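# Place the two most similar-weight pistons in steel tray

## Task

Find the pair of pistons whose weights are nearest to each other and set both inside the steel parts tray. No other item may sit in the tray or hang above it.

## Robot and tools

Robot: two arms, left_arm and right_arm, mounted on opposite sides of a table. left_arm's base is on the +y side; the names do not match image left and right. Each arm has six joints (waist, shoulder, elbow, wrist pitch, wrist yaw, wrist roll) plus a parallel gripper. Cameras: cam_high, cam_low, cam_left_wrist, cam_right_wrist, each 896x504.

Frame: a single scene frame for all numbers. Origin is the table centre, +z is up, and the table surface is at z = 0.020 m. Positions are in metres, velocities in m/s and rad/s. The gripper's fingers point along its own +x axis and close along its y axis. The reported end-effector position is the point between the fingers, roughly 3-4 cm back from the tips; only the last 1.5 cm of each pad is flat. Reported positions and orientations may be a few cm off, worse at long reach.

Row format (used by every moving command): one flat list of 16 numbers covering both arms, always all 16 even if one arm is idle. Order: left_arm x, y, z, qw, qx, qy, qz, opening, then right_arm in the same order. x, y, z and the quaternion (w first) are an absolute target pose for that gripper in the scene frame. Opening is a scale from -1 to +1: +1 is fully open (0.080 m), empty fingers touch near -0.78, and values below that change nothing. Closing fully takes about 0.6 s. To keep an arm still, resend exactly the pose from the last result before it stopped, with its intended opening; to hold orientation, repeat the same quaternion each row rather than copying the drifting reported one.

execute_actions: argument actions is a list holding zero or one item. Empty list = look at the current state (with pictures). An item with rows (1 to 15 rows of 16 numbers) and steps (1-15, default 15, each step 1/30 s) applies one row per step, repeating the last row if rows run out; at least 4 steps. An item with only steps (up to 300) is a wait counted from the previous result, including your thinking time. A target more than 0.6 m from that arm's last reported position along any gripper axis gets the call refused, and nothing is sent. Optional cameras: a list of names, ["all"], or []; an unknown name invalidates the call. Pictures come only with an empty action list or when requested. The result is measured 4 steps before the action ends; those steps run afterwards.

move: target is one row or a list of up to 15 rows; each gripper follows straight lines to them, all arms finishing together, in 0.5 to 10 s total. speed is m/s per arm path (0.002-0.5, default 0.25; rotation capped at twice that in rad/s), one value or one per target. blend (m) rounds corners at intermediate targets; 0 stops at each. blocking=false returns about 0.5 s after start while the move continues. Openings of the first target are sent at start; later openings are applied after everything settles at that waypoint. Moves do not avoid obstacles or the other arm. Grippers lag and overshoot more when fast or with the arm stretched. Avoid paths near an arm's own base; route around it. The result adds a move: line giving the ending (done, off_target, moving, held, blocked, fault) and any limits (paced = pose clipped, held = steps withheld). done means at rest within 8 mm and 2 degrees; neither done nor off_target says whether contact occurred. blocked means that gripper stopped far from its goal and now holds in place.

wait: seconds 0-10; sends nothing new, a running move continues, returns early if it ends. stop: brakes a running move (needs braking distance; fingers continue). zoom_image: camera plus region [x0, y0, x1, y1] in pixels, at most 504x504, from that camera's latest image. finished_scene: scene = number of the current scene; ends and grades it irreversibly.

Control details: each step the commanded pose is clipped to 70 mm and 16 degrees from the measured pose, then solved by damped inverse kinematics, favouring position. Small moves may not happen or may go sideways; check position and tilt after each move and correct. Hand target in a result is what the controller is currently steering toward.

Gripping: grip_measured uses the opening scale; the final Joint positions number is the opening in metres. Readings can be about 1 mm off, and under a hard squeeze about 3 mm narrower than the part. To grasp, command about 0.08 below the reading at first contact for full force. Parts thinner than about 3 mm get weaker grip.

Results also list joint positions, joint torques (include arm weight; positive toward larger joint values), external torque estimates (an outside push toward larger joint values lowers them; includes held weight), velocities (omitted when joints read within noise), and a Wrist depth line: per wrist camera a 7x7 grid of median depths in mm, rows separated by " / ", range 70-1000, "-" for no value. Weighing pistons can use these torque readings while holding each one.

Avoid: objects leaving the table, releasing moving parts, drops, fast impacts, hard presses, and the arms or grippers colliding (the clearance check misses gripper-to-gripper contact). Contact torque reaching a joint limit (waist 17.6, shoulder 21.8, elbow 21.7, wrist pitch 5.74, wrist yaw 5.72, wrist roll 5.36 N m; held weight counts) freezes that arm for 10 s. Long holding, stretched poses or pushing into unreachable targets heat motors: MOTOR HOT appears at 50 °C and at 95 °C an over-temperature stop occurs. Random tugs on held parts or nudges to loose objects may happen. Joint ranges (rad): waist ±3.054, shoulder 0 to 3.142, elbow 0 to 2.356, wrist pitch and yaw ±1.571, wrist roll ±3.142.

Each tool is called after "Request:" as name(argument=value, ...) on one line, values as JSON.

## Session

Request:
execute_actions(actions=[])

Scene clock: 0.00 s of 12600.00 s.
left_arm: end_effector_position=(-0.0132, +0.2409, +0.3482) grip_measured=+1.000 end_effector_quat_wxyz=(+0.626, +0.300, +0.417, -0.588) | right_arm: end_effector_position=(-0.2301, -0.2422, +0.2348) grip_measured=+1.000 end_effector_quat_wxyz=(+0.402, -0.573, +0.254, +0.667)
Joint positions: left_arm=[0.039 1.17 1.583 -1.477 0.054 -0.141 0.08] | right_arm=[0.852 1.533 1.455 -1.313 0.173 0.241 0.08]
Joint velocities: within noise
Joint torques (N m): no reading
External joint torques (N m): no reading
Heat: left arm: hottest wrist roll 40 °C (+0.0 °C/min); right arm: hottest wrist yaw 38 °C (+0.0 °C/min).
Wrist depth (mm): cam_left_wrist=[392 412 432 444 463 496 - / 332 340 420 440 457 483 - / 324 333 409 423 445 471 - / 316 328 401 411 440 415 - / 312 339 392 411 429 448 - / - - 387 394 416 87 - / - - 379 395 408 - -] | cam_right_wrist=[911 924 261 271 283 289 303 / 927 261 268 277 289 295 311 / 948 263 273 283 295 307 305 / 947 267 276 289 303 315 330 / 266 272 283 296 308 317 338 / 262 - 293 303 313 90 - / - - 296 310 323 - -]
Hand target: left_arm -0.0132, +0.2410, +0.3482; +0.626, +0.299, +0.417, -0.588 | right_arm -0.2302, -0.2421, +0.2360; -0.403, +0.571, -0.254, -0.669

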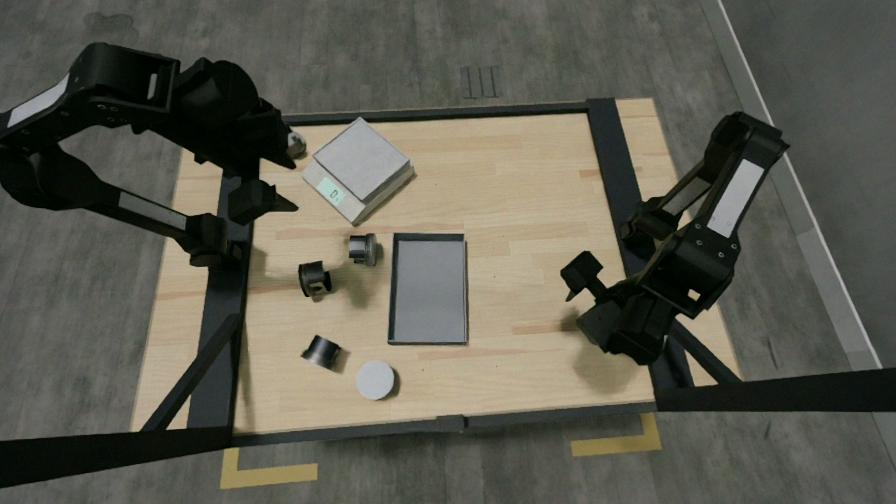

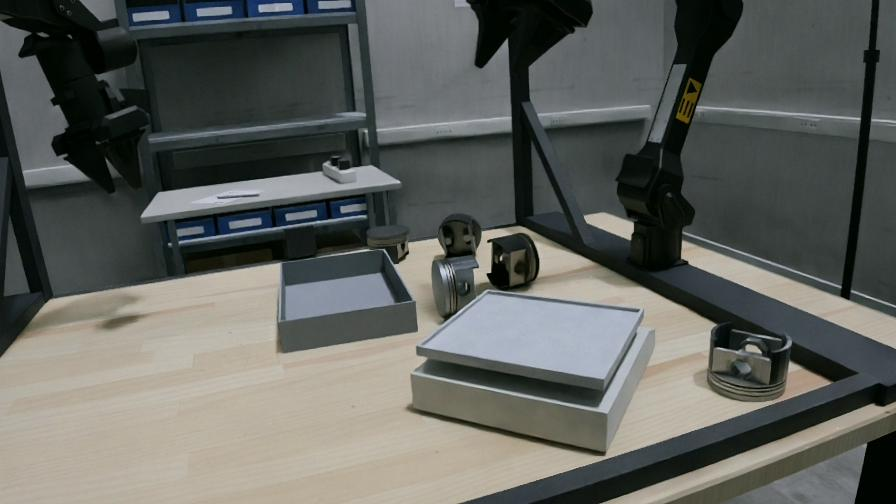

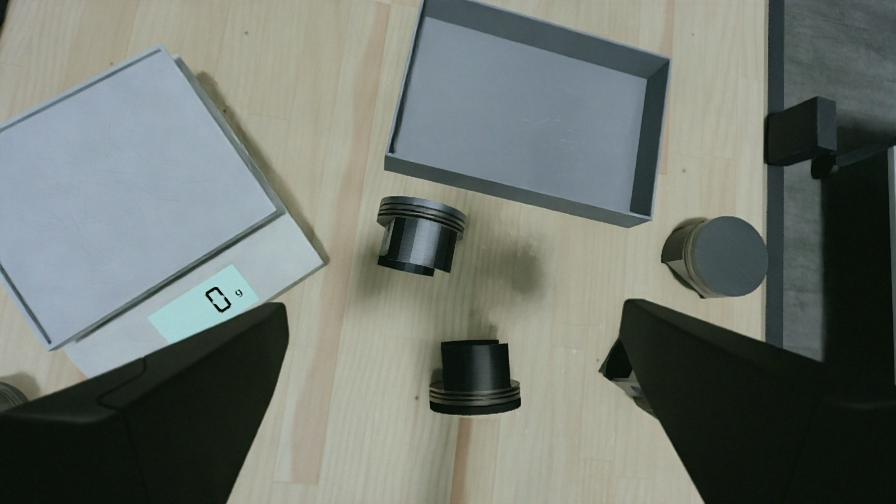

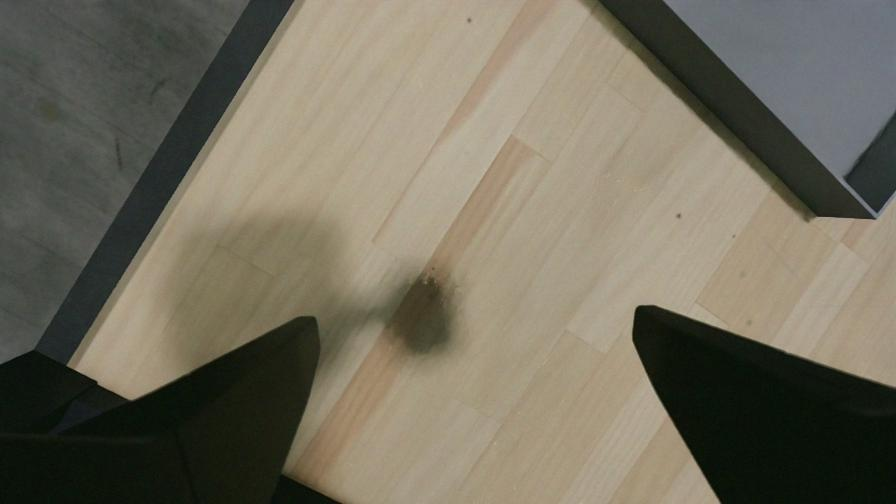

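Request:
zoom_image(camera="cam_left_wrist", region=[340, 160, 800, 440])

Request:
zoom_image(camera="cam_high", region=[240, 100, 500, 440])

Request:
zoom_image(camera="cam_low", region=[260, 180, 840, 460])

Scaled by 1.096.

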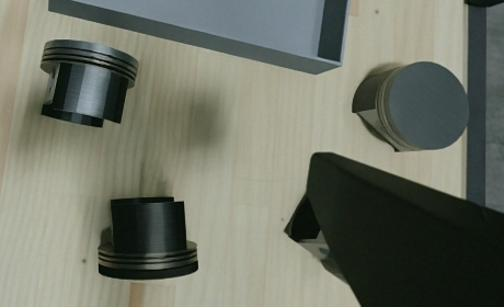

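Scaled by 1.482.

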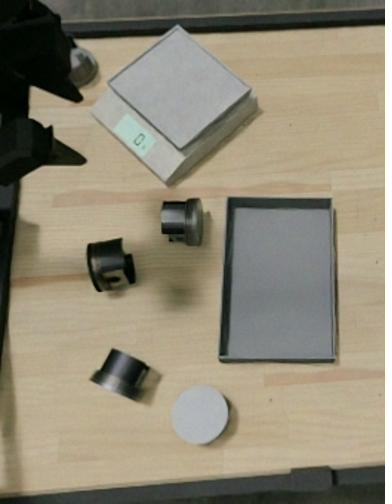

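Region (260, 180, 840, 460) is 580x280 pixels. A region can be at most 504 by 504 pixels.

Request:
zoom_image(camera="cam_low", region=[340, 190, 600, 340])

Request:
zoom_image(camera="cam_low", region=[660, 290, 860, 420])

Scaled by 1.938.

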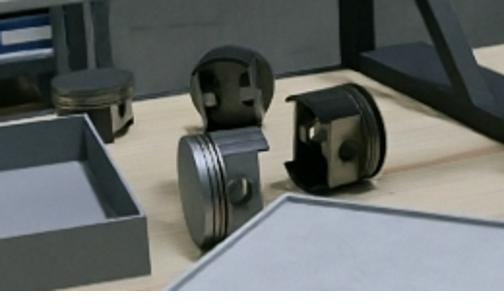

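Scaled by 2.520.

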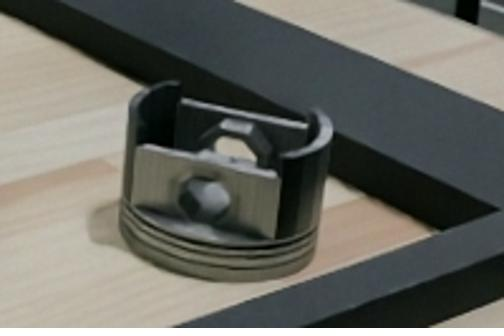

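Request:
move(target=[-0.016, 0.16, 0.26, 0.5, 0.5, 0.5, -0.5, 1, -0.2301, -0.2422, 0.2348, 0.402, -0.573, 0.254, 0.667, 1])

Scene clock: 4.07 s of 12600.00 s.
left_arm: end_effector_position=(-0.0153, +0.1619, +0.2596) grip_measured=+1.000 end_effector_quat_wxyz=(+0.515, +0.482, +0.488, -0.513) | right_arm: end_effector_position=(-0.2301, -0.2422, +0.2348) grip_measured=+1.000 end_effector_quat_wxyz=(+0.402, -0.573, +0.254, +0.667)
Joint positions: left_arm=[-0.002 1.676 1.727 -1.563 0.003 -0.015 0.08] | right_arm=[0.852 1.533 1.455 -1.313 0.173 0.241 0.08]
Joint velocities: within noise
Joint torques (N m): left_arm=[-0.42 -4.78 6.37 0.39 -0.11 0.16] | right_arm=[-0.07 -5.88 5.28 0.92 0.14 0.01]
External joint torques (N m): left_arm=[-0.4 1.63 0.74 -0.07 -0.11 0.16] | right_arm=[-0.07 -0.46 -0.38 0.33 0.03 0]
Heat: left arm: hottest wrist roll 40 °C (+0.0 °C/min); right arm: hottest wrist yaw 38 °C (+0.0 °C/min).
Wrist depth (mm): cam_left_wrist=[229 271 278 279 280 283 288 / 224 261 286 292 296 297 294 / 232 239 298 243 310 315 307 / 245 267 312 320 325 331 332 / 257 283 332 334 301 337 278 / - - 352 356 278 87 - / - - 372 377 385 - -] | cam_right_wrist=[897 938 261 271 282 290 303 / 934 261 266 277 289 295 311 / 940 262 273 283 296 307 305 / 959 268 279 290 303 314 331 / 265 271 285 296 308 318 340 / 262 - 291 302 315 90 - / - - 296 311 324 - -]
Hand target: left_arm -0.0161, +0.1601, +0.2595; +0.514, +0.485, +0.486, -0.514 | right_arm -0.2301, -0.2422, +0.2348; -0.402, +0.573, -0.254, -0.667
Off the commanded pose: left_arm 0.002 m, 3 deg | right_arm 0.000 m, 0 deg.
joint sent to its limit (left arm) — joint 4 (wrist pitch), lower limit.
Kept back: nothing.
move: off_target (left_arm)

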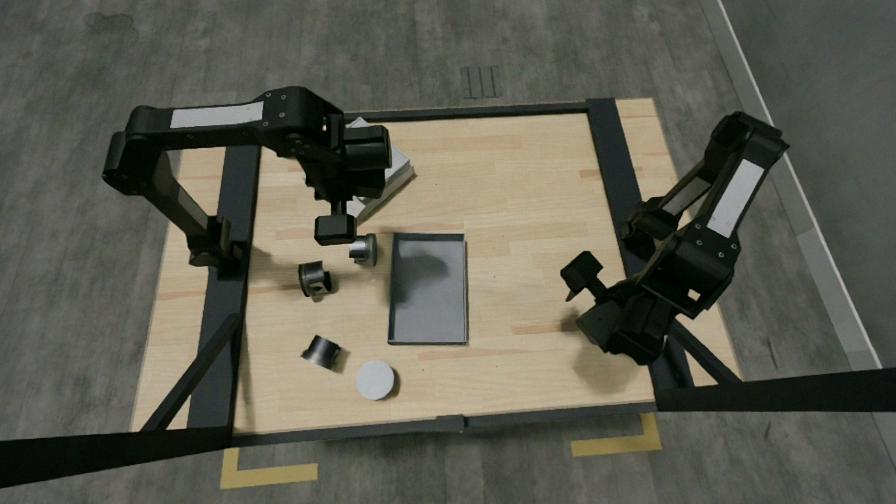

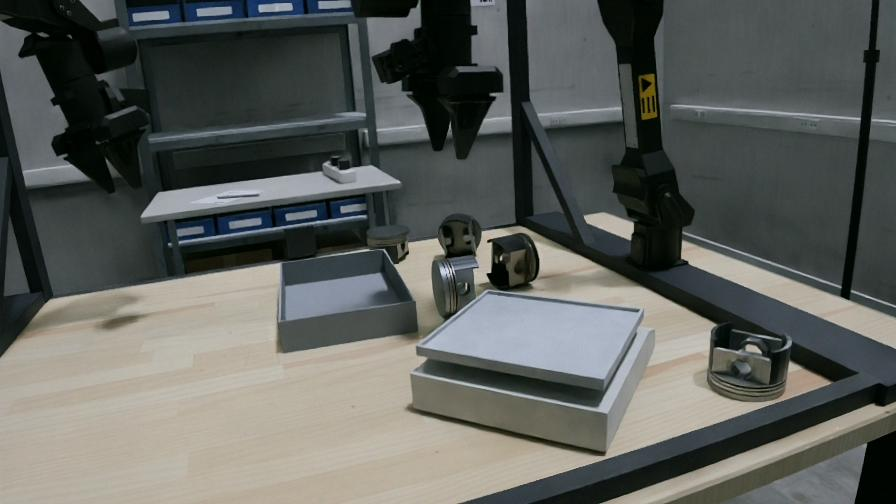

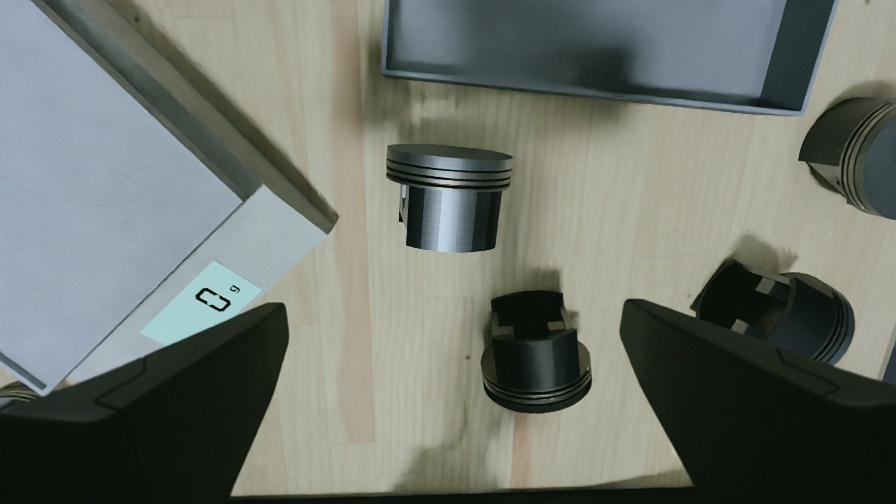

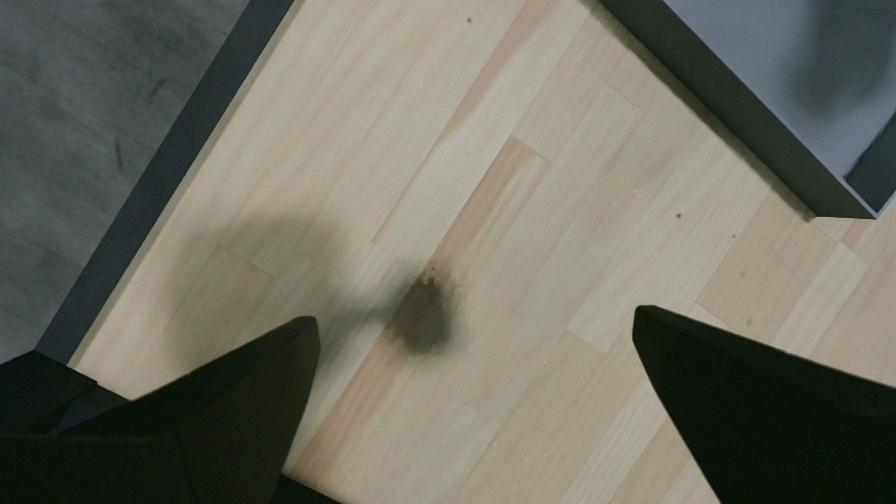

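Request:
move(target=[-0.017, 0.172, 0.13, 0.5, 0.5, 0.5, -0.5, 1, -0.2301, -0.2422, 0.2348, 0.402, -0.573, 0.254, 0.667, 1], cameras=["cam_left_wrist","cam_low"])

Scene clock: 5.47 s of 12600.00 s.
left_arm: end_effector_position=(-0.0164, +0.1694, +0.1346) grip_measured=+1.000 end_effector_quat_wxyz=(+0.504, +0.494, +0.498, -0.504) | right_arm: end_effector_position=(-0.2301, -0.2422, +0.2348) grip_measured=+1.000 end_effector_quat_wxyz=(+0.402, -0.573, +0.254, +0.667)
Joint positions: left_arm=[-0.006 1.664 1.214 -1.105 0.003 -0.015 0.08] | right_arm=[0.852 1.533 1.455 -1.313 0.173 0.241 0.08]
Joint velocities: within noise
Joint torques (N m): left_arm=[-0.4 -4.84 4.33 0.5 -0.11 0.02] | right_arm=[-0.08 -5.79 5.28 0.91 0.12 0.04]
External joint torques (N m): left_arm=[-0.41 1.61 -1.4 0.11 -0.11 0.02] | right_arm=[-0.08 -0.44 -0.34 0.32 0 0.04]
Heat: left arm: hottest wrist roll 40 °C (+0.0 °C/min); right arm: hottest wrist yaw 38 °C (+0.0 °C/min).
Wrist depth (mm): cam_left_wrist=[156 159 160 162 159 160 163 / 161 166 168 169 172 176 178 / 140 173 175 115 180 184 188 / 142 152 186 114 188 194 198 / 153 157 197 121 200 205 211 / - - 210 214 213 87 - / - - 225 230 189 - -] | cam_right_wrist=[907 920 261 271 282 291 304 / 909 261 266 277 290 295 313 / 929 262 273 284 295 308 304 / 951 267 278 289 302 316 331 / 266 271 286 296 307 316 338 / 262 - 293 301 314 90 - / - - 297 310 323 - -]
Hand target: left_arm -0.0170, +0.1720, +0.1301; +0.500, +0.500, +0.500, -0.500 | right_arm -0.2301, -0.2422, +0.2348; -0.402, +0.573, -0.254, -0.667
Off the commanded pose: left_arm 0.005 m, 1 deg | right_arm 0.000 m, 0 deg.
Kept back: nothing.
move: done
Images, in order (width x height): cam_low 896x504, cam_left_wrist 896x504.

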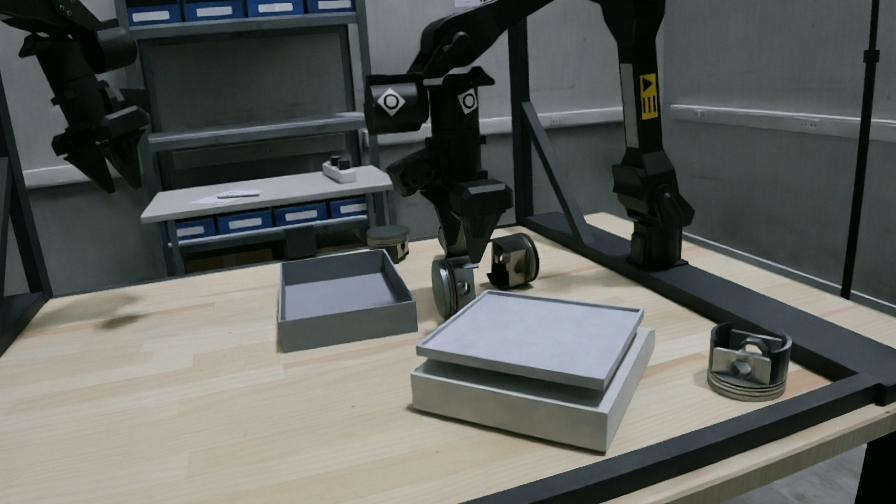

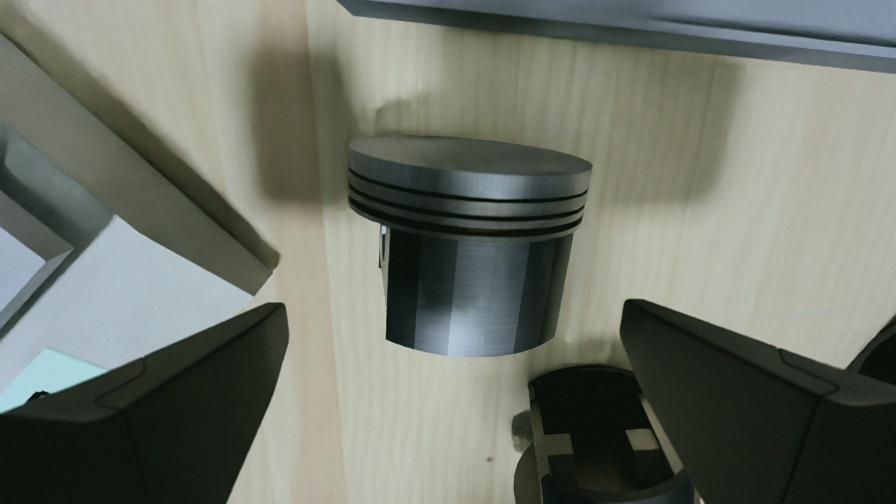

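Request:
move(target=[-0.021, 0.171, 0.073, 0.5, 0.5, 0.5, -0.5, 1, -0.2301, -0.2422, 0.2348, 0.402, -0.573, 0.254, 0.667, 1], speed=0.15, cameras=["cam_left_wrist","cam_low"])

Scene clock: 6.63 s of 12600.00 s.
left_arm: end_effector_position=(-0.0203, +0.1679, +0.0777) grip_measured=+1.000 end_effector_quat_wxyz=(+0.503, +0.495, +0.497, -0.505) | right_arm: end_effector_position=(-0.2301, -0.2422, +0.2348) grip_measured=+1.000 end_effector_quat_wxyz=(+0.402, -0.573, +0.254, +0.667)
Joint positions: left_arm=[-0.019 1.739 1.061 -0.876 0.003 -0.025 0.08] | right_arm=[0.852 1.533 1.455 -1.313 0.173 0.241 0.08]
Joint velocities: within noise
Joint torques (N m): left_arm=[-0.41 -4.71 3.97 0.53 -0.11 -0.14] | right_arm=[-0.09 -5.8 5.17 0.89 0.09 0.01]
External joint torques (N m): left_arm=[-0.42 1.97 -1.37 0.15 -0.1 -0.14] | right_arm=[-0.08 -0.44 -0.5 0.28 -0.03 0.01]
Heat: left arm: hottest wrist roll 40 °C (+0.0 °C/min); right arm: hottest wrist yaw 38 °C (+0.0 °C/min).
Wrist depth (mm): cam_left_wrist=[105 107 108 110 111 113 115 / - 112 113 115 116 119 120 / 117 118 117 120 121 124 127 / 123 124 - - - 133 134 / 114 129 - - - 139 142 / - - - - - 87 - / - - - - - - -] | cam_right_wrist=[914 922 261 270 283 290 304 / 920 261 266 276 290 295 313 / 931 263 273 283 295 308 306 / 943 267 278 290 302 315 329 / 266 271 285 295 309 318 339 / 263 - 292 302 315 90 - / - - 296 310 321 - -]
Hand target: left_arm -0.0209, +0.1711, +0.0731; +0.500, +0.500, +0.500, -0.500 | right_arm -0.2301, -0.2422, +0.2348; -0.402, +0.573, -0.254, -0.667
Off the commanded pose: left_arm 0.006 m, 1 deg | right_arm 0.000 m, 0 deg.
Kept back: nothing.
move: done
Images, in order (width x height): cam_low 896x504, cam_left_wrist 896x504.

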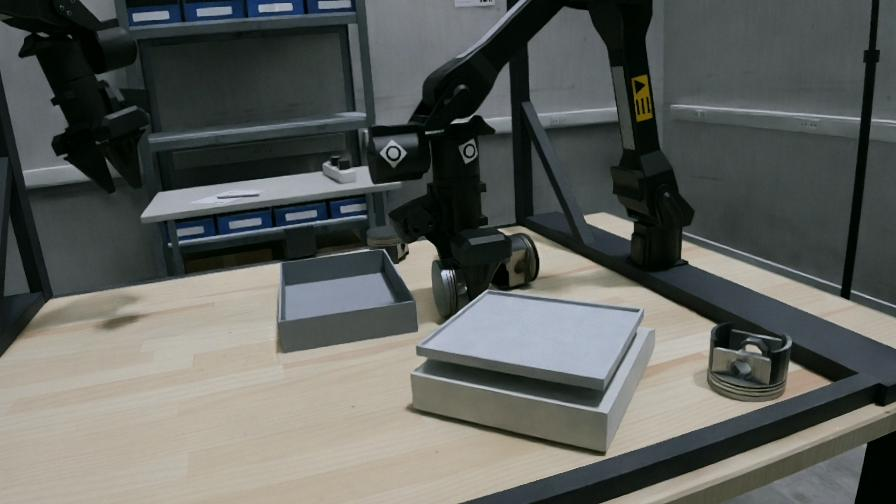

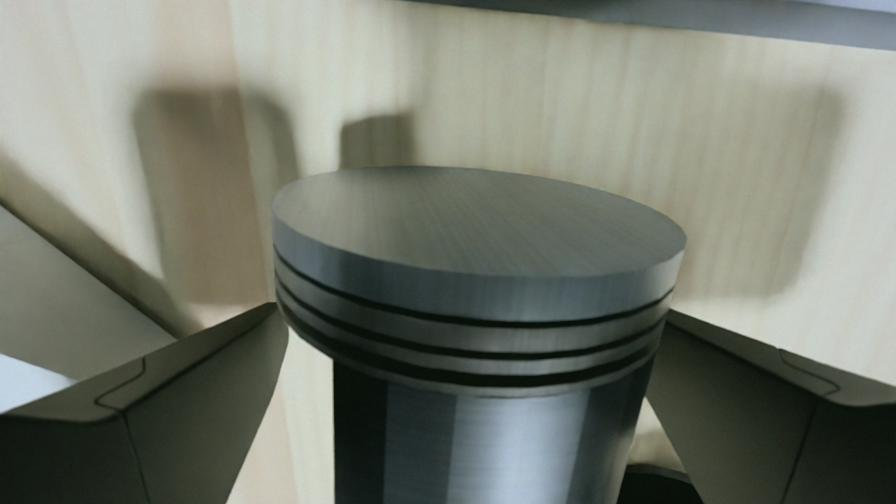

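Request:
move(target=[-0.021, 0.171, 0.073, 0.5, 0.5, 0.5, -0.5, 0.1, -0.2301, -0.2422, 0.2348, 0.402, -0.573, 0.254, 0.667, 1], speed=0.15, cameras=["cam_left_wrist"])

Scene clock: 7.63 s of 12600.00 s.
left_arm: end_effector_position=(-0.0203, +0.1676, +0.0777) grip_measured=+0.317 end_effector_quat_wxyz=(+0.504, +0.495, +0.496, -0.505) | right_arm: end_effector_position=(-0.2301, -0.2422, +0.2348) grip_measured=+1.000 end_effector_quat_wxyz=(+0.402, -0.573, +0.254, +0.667)
Joint positions: left_arm=[-0.02 1.739 1.061 -0.875 0.002 -0.025 0.049] | right_arm=[0.852 1.533 1.455 -1.313 0.173 0.241 0.08]
Joint velocities: within noise
Joint torques (N m): left_arm=[-0.38 -4.73 4.02 0.46 -0.07 -0.13] | right_arm=[0.04 -5.81 5.35 0.88 0.17 0.02]
External joint torques (N m): left_arm=[-0.38 1.89 -1.28 0.08 -0.07 -0.13] | right_arm=[0.02 -0.37 -0.34 0.29 0.05 0.02]
Heat: left arm: hottest wrist roll 40 °C (+0.0 °C/min); right arm: hottest wrist yaw 38 °C (+0.0 °C/min).
Wrist depth (mm): cam_left_wrist=[105 107 109 110 112 113 115 / - 112 114 115 117 118 120 / 117 118 117 120 122 124 127 / 124 125 - - - 133 134 / 114 130 - - - 139 142 / - - - - - - 149 / - - - - - - -] | cam_right_wrist=[919 925 261 271 282 291 304 / 923 261 266 277 288 295 312 / 941 263 273 284 295 308 307 / 948 268 278 288 302 316 332 / 265 272 284 295 307 317 340 / 261 - 292 302 314 90 - / - - 295 310 324 - -]
Hand target: left_arm -0.0210, +0.1711, +0.0731; +0.500, +0.500, +0.500, -0.500 | right_arm -0.2301, -0.2422, +0.2348; -0.402, +0.573, -0.254, -0.667
Off the commanded pose: left_arm 0.006 m, 1 deg | right_arm 0.000 m, 0 deg.
Kept back: nothing.
move: done
Images, in order (width x height): cam_left_wrist 896x504.

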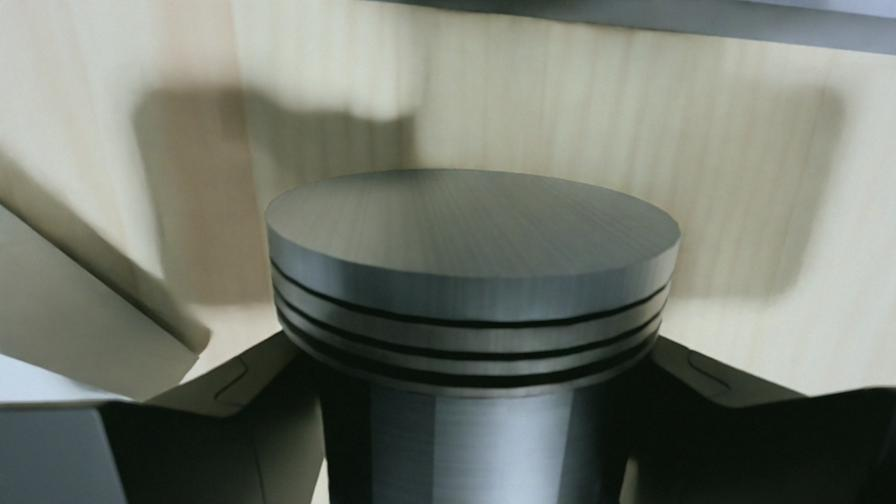

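Request:
move(target=[[-0.021, 0.171, 0.18, 0.5, 0.5, 0.5, -0.5, 0.1, -0.2301, -0.2422, 0.2348, 0.402, -0.573, 0.254, 0.667, 1],[0.199, 0.119, 0.18, 0.6533, 0.2706, 0.6533, -0.2706, 0.1, -0.2301, -0.2422, 0.2348, 0.402, -0.573, 0.254, 0.667, 1]], blend=0.03)

Scene clock: 10.63 s of 12600.00 s.
left_arm: end_effector_position=(+0.1977, +0.1216, +0.1797) grip_measured=+0.317 end_effector_quat_wxyz=(+0.651, +0.272, +0.654, -0.271) end_effector_velocity=(+0.005, -0.004, +0.006) end_effector_angular_velocity=(-0.015, -0.035, +0.019) | right_arm: end_effector_position=(-0.2301, -0.2422, +0.2348) grip_measured=+1.000 end_effector_quat_wxyz=(+0.402, -0.573, +0.254, +0.667)
Joint positions: left_arm=[0.556 2.094 1.96 -1.44 0.001 -0.231 0.049] | right_arm=[0.852 1.533 1.455 -1.313 0.173 0.241 0.08]
Joint velocities: left_arm=[-0.002 -0.002 0.022 0.007 -0.022 -0.022 0] | right_arm=[within noise]
Joint torques (N m): left_arm=[-0.15 -7.74 7.08 0.27 -0.04 -0.13] | right_arm=[0.01 -5.68 5.37 0.92 0.12 0.02]
External joint torques (N m): left_arm=[-0.11 1.9 1.34 -0.07 -0.03 -0.13] | right_arm=[-0.01 -0.28 -0.26 0.33 0.01 0.01]
Heat: left arm: hottest wrist roll 40 °C (+0.0 °C/min); right arm: hottest wrist yaw 38 °C (+0.0 °C/min).
Wrist depth (mm): cam_left_wrist=[185 191 194 197 199 200 202 / 146 147 148 151 153 213 214 / 210 153 151 153 155 225 228 / 226 164 - - - 239 243 / 238 173 - - - 255 239 / 226 - - - - - 268 / - - - - - - -] | cam_right_wrist=[904 927 261 272 281 291 303 / 933 260 266 278 289 296 312 / 927 263 273 283 296 307 306 / 941 269 277 289 304 316 331 / 265 272 284 297 307 318 338 / 262 - 292 303 313 90 - / - - 296 309 323 - -]
Hand target: left_arm +0.1990, +0.1191, +0.1801; +0.653, +0.271, +0.653, -0.271 | right_arm -0.2301, -0.2422, +0.2348; -0.402, +0.573, -0.254, -0.667
Off the commanded pose: left_arm 0.003 m, 0 deg | right_arm 0.000 m, 0 deg.
Kept back: nothing.
move: done

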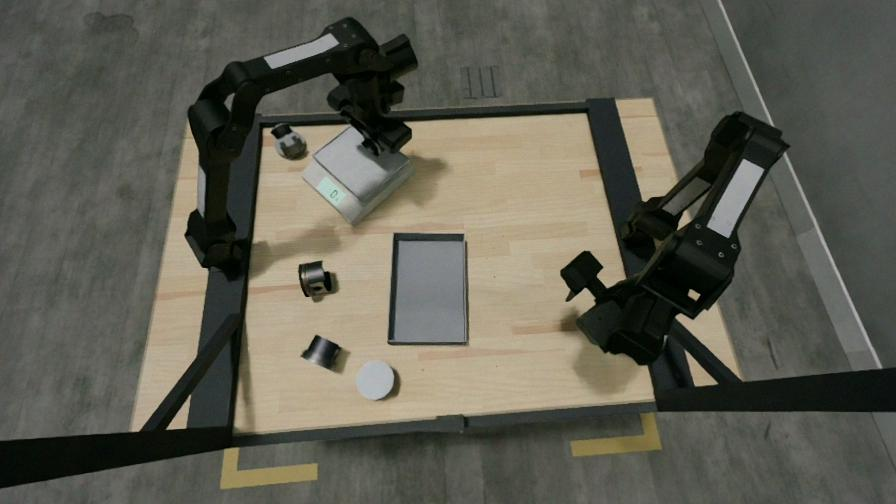

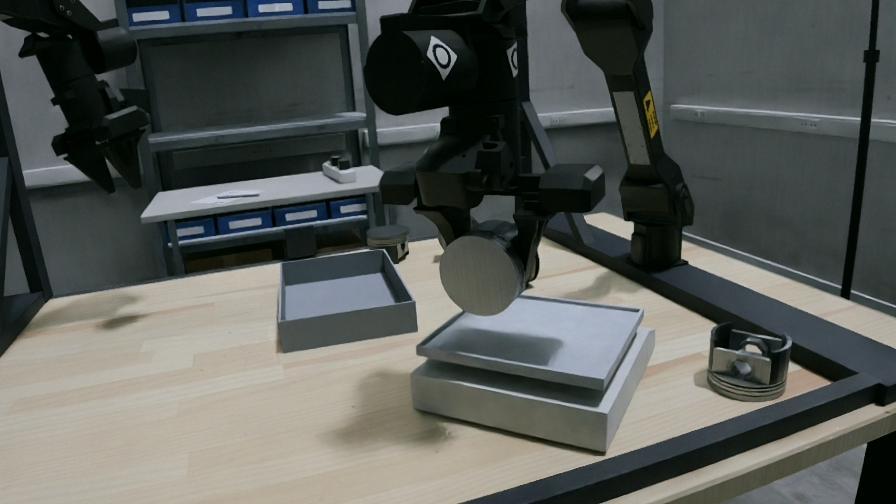

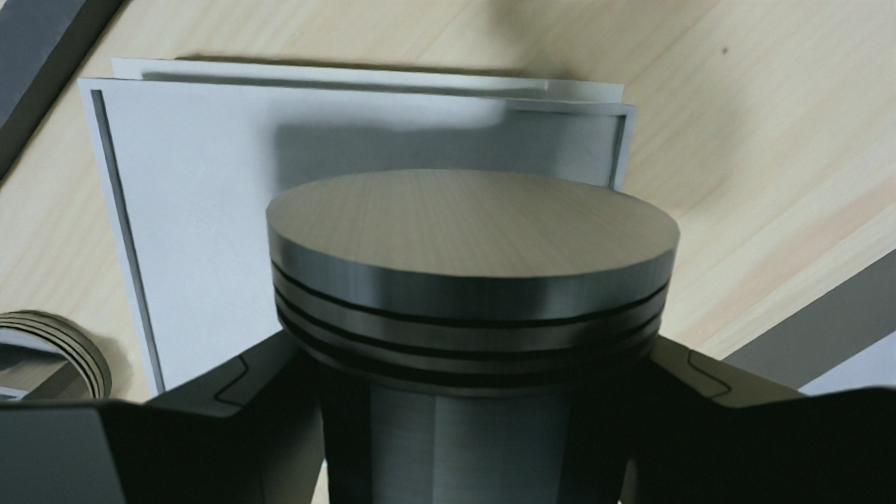

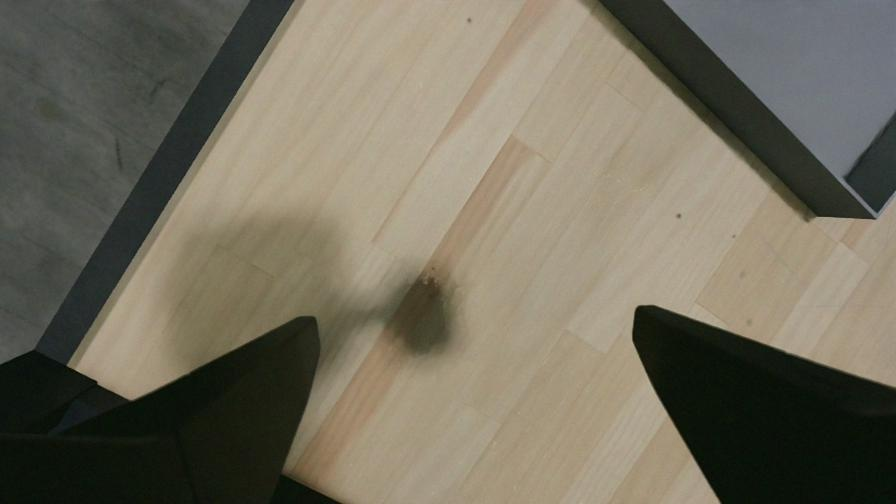

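Request:
move(target=[0.1955, 0.1115, 0.152, 0.6533, 0.2706, 0.6533, -0.2706, 0.1, -0.2301, -0.2422, 0.2348, 0.402, -0.573, 0.254, 0.667, 1], speed=0.12, cameras=["cam_low"])

Scene clock: 11.77 s of 12600.00 s.
left_arm: end_effector_position=(+0.1968, +0.1114, +0.1558) grip_measured=+0.317 end_effector_quat_wxyz=(+0.656, +0.269, +0.651, -0.273) | right_arm: end_effector_position=(-0.2301, -0.2422, +0.2348) grip_measured=+1.000 end_effector_quat_wxyz=(+0.402, -0.573, +0.254, +0.667)
Joint positions: left_arm=[0.541 2.111 1.891 -1.34 0.001 -0.248 0.049] | right_arm=[0.852 1.533 1.455 -1.313 0.173 0.241 0.08]
Joint velocities: within noise
Joint torques (N m): left_arm=[-0.33 -8.27 4.92 0.49 -0.06 -0.13] | right_arm=[-0.11 -5.74 5.09 0.87 0.15 0.02]
External joint torques (N m): left_arm=[-0.33 1.52 -0.87 0.12 -0.04 -0.13] | right_arm=[-0.12 -0.36 -0.63 0.23 0.04 0.01]
Heat: left arm: hottest wrist roll 40 °C (+0.0 °C/min); right arm: hottest wrist yaw 38 °C (+0.0 °C/min).
Wrist depth (mm): cam_left_wrist=[171 172 175 175 179 180 182 / 142 126 145 149 183 190 192 / - 130 128 130 131 200 203 / 135 136 - - - 214 217 / 143 146 - - - 227 227 / - - - - - - 223 / - - - - - - -] | cam_right_wrist=[906 928 262 271 282 291 304 / 917 262 266 277 289 295 312 / 949 262 272 283 293 307 305 / 952 267 278 290 303 314 333 / 266 270 285 297 307 318 341 / 263 - 293 302 316 90 - / - - 297 308 323 - -]
Hand target: left_arm +0.1955, +0.1115, +0.1521; +0.653, +0.271, +0.653, -0.271 | right_arm -0.2301, -0.2422, +0.2348; -0.402, +0.573, -0.254, -0.667
Off the commanded pose: left_arm 0.004 m, 1 deg | right_arm 0.000 m, 0 deg.
Kept back: nothing.
move: done
Images, in order (width x height): cam_low 896x504.

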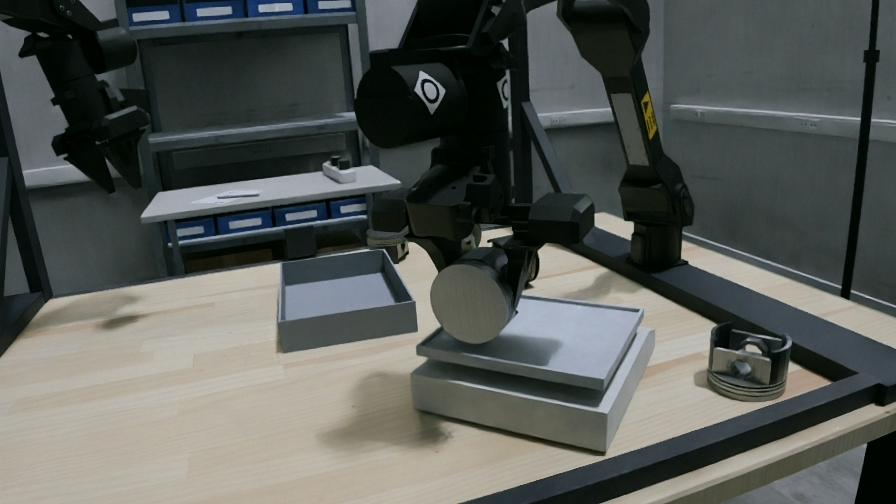

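Request:
move(target=[0.193, 0.1145, 0.143, 0.6533, 0.2706, 0.6533, -0.2706, 0.1, -0.2301, -0.2422, 0.2348, 0.402, -0.573, 0.254, 0.667, 1], speed=0.06, cameras=["cam_low","cam_left_wrist"])

Request:
zoom_image(camera="cam_low", region=[360, 200, 680, 460])

Scene clock: 12.70 s of 12600.00 s.
left_arm: end_effector_position=(+0.1951, +0.1137, +0.1432) grip_measured=+0.317 end_effector_quat_wxyz=(+0.653, +0.270, +0.653, -0.271) | right_arm: end_effector_position=(-0.2301, -0.2422, +0.2348) grip_measured=+1.000 end_effector_quat_wxyz=(+0.402, -0.573, +0.254, +0.667)
Joint positions: left_arm=[0.541 2.108 1.836 -1.299 0.001 -0.25 0.049] | right_arm=[0.852 1.533 1.455 -1.313 0.173 0.241 0.08]
Joint velocities: within noise
Joint torques (N m): left_arm=[-0.38 -9.7 4.24 0.62 -0.06 -0.12] | right_arm=[-0.05 -5.8 5.16 0.94 0.15 0.02]
External joint torques (N m): left_arm=[-0.38 -0.02 -1.51 0.26 -0.04 -0.12] | right_arm=[-0.07 -0.39 -0.53 0.33 0.04 0.01]
Heat: left arm: hottest wrist roll 40 °C (+0.0 °C/min); right arm: hottest wrist yaw 38 °C (+0.0 °C/min).
Wrist depth (mm): cam_left_wrist=[161 162 164 165 167 168 170 / 114 116 133 136 139 178 180 / 118 119 90 - 86 190 191 / 124 124 - - - 201 203 / 132 133 - - - 215 215 / - - - - - - 221 / - - - - - - -] | cam_right_wrist=[911 932 262 271 282 291 303 / 933 261 267 278 288 295 311 / 923 264 273 283 297 308 306 / 946 269 277 289 301 315 330 / 265 272 284 296 307 318 340 / 262 - 292 302 315 90 - / - - 295 309 323 - -]
Hand target: left_arm +0.1931, +0.1145, +0.1430; +0.653, +0.271, +0.653, -0.270 | right_arm -0.2301, -0.2422, +0.2348; -0.402, +0.573, -0.254, -0.667
Off the commanded pose: left_arm 0.002 m, 0 deg | right_arm 0.000 m, 0 deg.
Kept back: nothing.
move: done
Images, in order (width x height): cam_low 896x504, cam_left_wrist 896x504.

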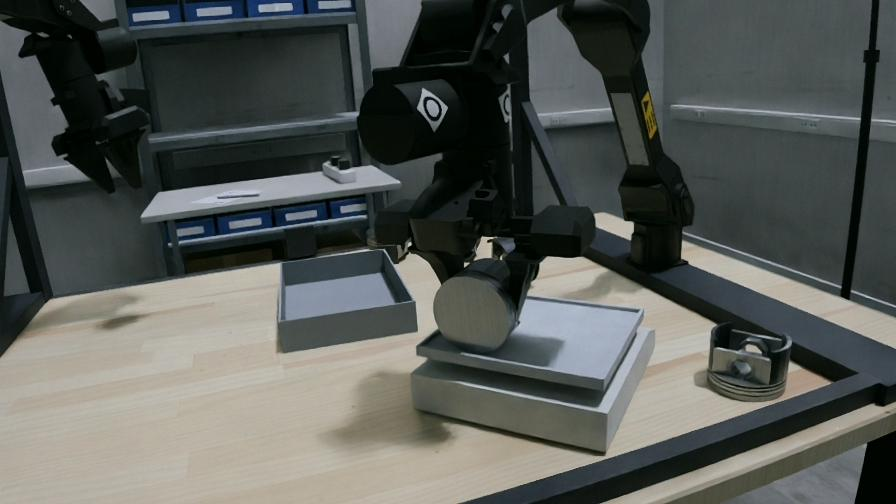

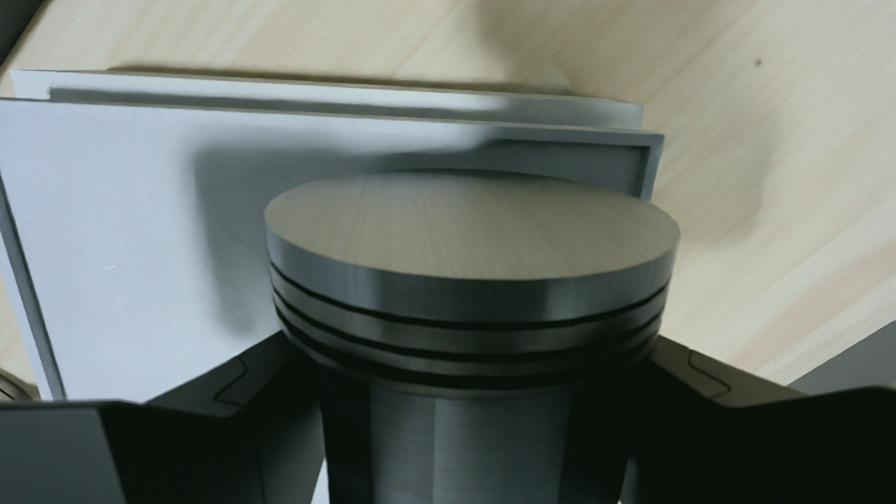

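Scaled by 1.575.

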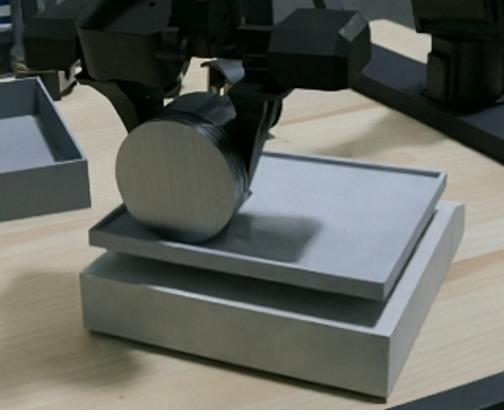

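Request:
move(target=[0.193, 0.1145, 0.144, 0.6533, 0.2706, 0.6533, -0.2706, 0.65, -0.2301, -0.2422, 0.2348, 0.402, -0.573, 0.254, 0.667, 1], speed=0.06, cameras=["cam_low","cam_left_wrist","cam_high"])

Request:
zoom_image(camera="cam_high", region=[290, 150, 370, 220])

Scene clock: 13.70 s of 12600.00 s.
left_arm: end_effector_position=(+0.1950, +0.1134, +0.1430) grip_measured=+0.647 end_effector_quat_wxyz=(+0.653, +0.270, +0.653, -0.271) | right_arm: end_effector_position=(-0.2301, -0.2422, +0.2348) grip_measured=+1.000 end_effector_quat_wxyz=(+0.402, -0.573, +0.254, +0.667)
Joint positions: left_arm=[0.54 2.108 1.835 -1.297 0.001 -0.25 0.064] | right_arm=[0.852 1.533 1.455 -1.313 0.173 0.241 0.08]
Joint velocities: within noise
Joint torques (N m): left_arm=[-0.37 -9.72 4.74 0.28 -0.05 -0.12] | right_arm=[-0.1 -5.64 5.2 0.88 0.15 -0.03]
External joint torques (N m): left_arm=[-0.39 0.04 -1.06 -0.09 -0.03 -0.12] | right_arm=[-0.08 -0.25 -0.48 0.26 0.04 -0.03]
Heat: left arm: hottest wrist roll 40 °C (+0.0 °C/min); right arm: hottest wrist yaw 38 °C (+0.0 °C/min).
Wrist depth (mm): cam_left_wrist=[160 161 163 164 166 168 170 / 114 114 132 136 139 178 180 / 117 118 116 109 - 188 191 / 124 125 - - - 201 203 / 132 132 - - - 214 215 / - - - - - - 215 / - - - - - - -] | cam_right_wrist=[903 928 262 272 282 291 303 / 928 260 268 277 290 297 313 / 945 262 274 283 294 309 305 / 965 269 278 289 303 317 332 / 266 271 285 296 306 318 341 / 262 - 291 303 314 90 - / - - 296 311 324 - -]
Hand target: left_arm +0.1930, +0.1145, +0.1440; +0.653, +0.271, +0.653, -0.271 | right_arm -0.2301, -0.2422, +0.2348; -0.402, +0.573, -0.254, -0.667
Off the commanded pose: left_arm 0.002 m, 0 deg | right_arm 0.000 m, 0 deg.
Kept back: nothing.
move: done
Images, in order (width x height): cam_high 896x504, cam_low 896x504, cam_left_wrist 896x504.

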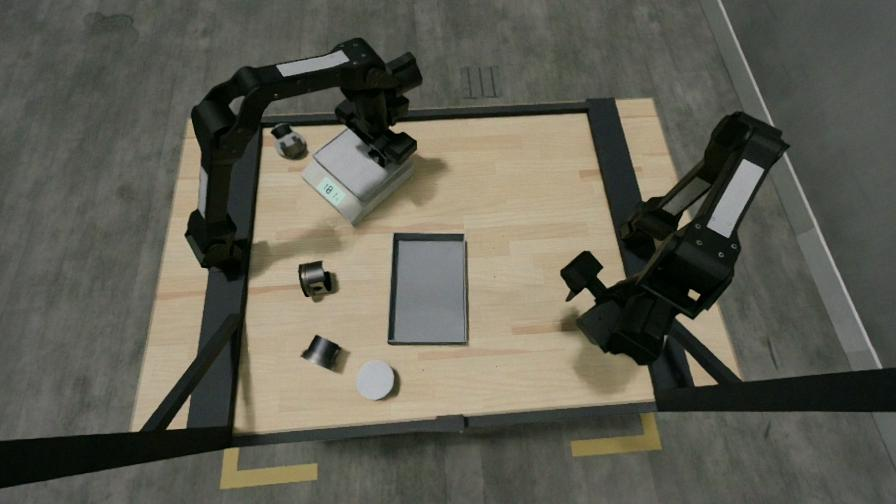

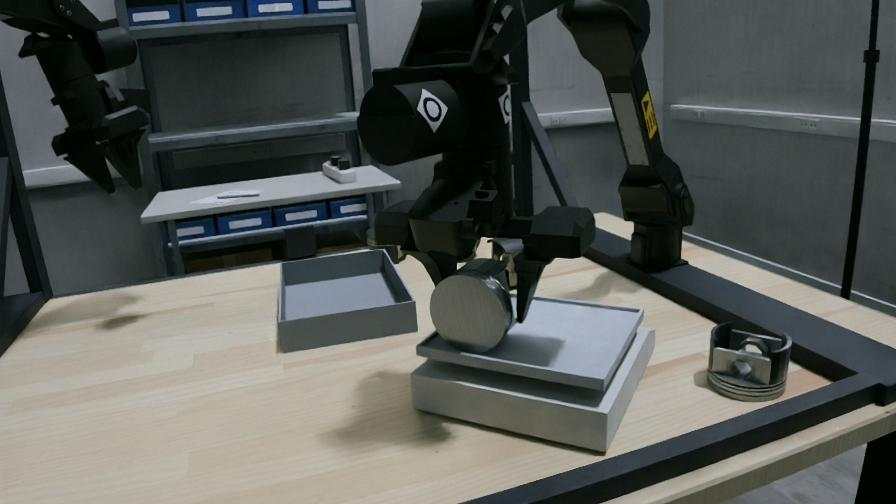

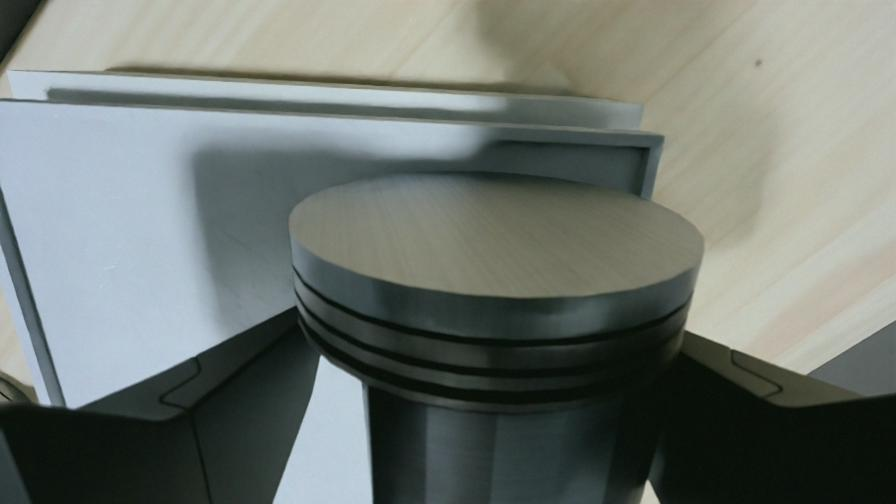

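Scaled by 6.300.

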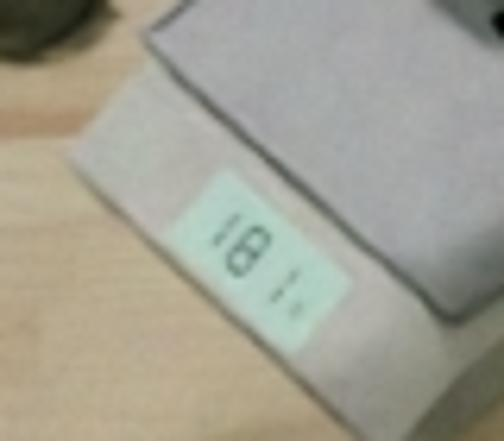

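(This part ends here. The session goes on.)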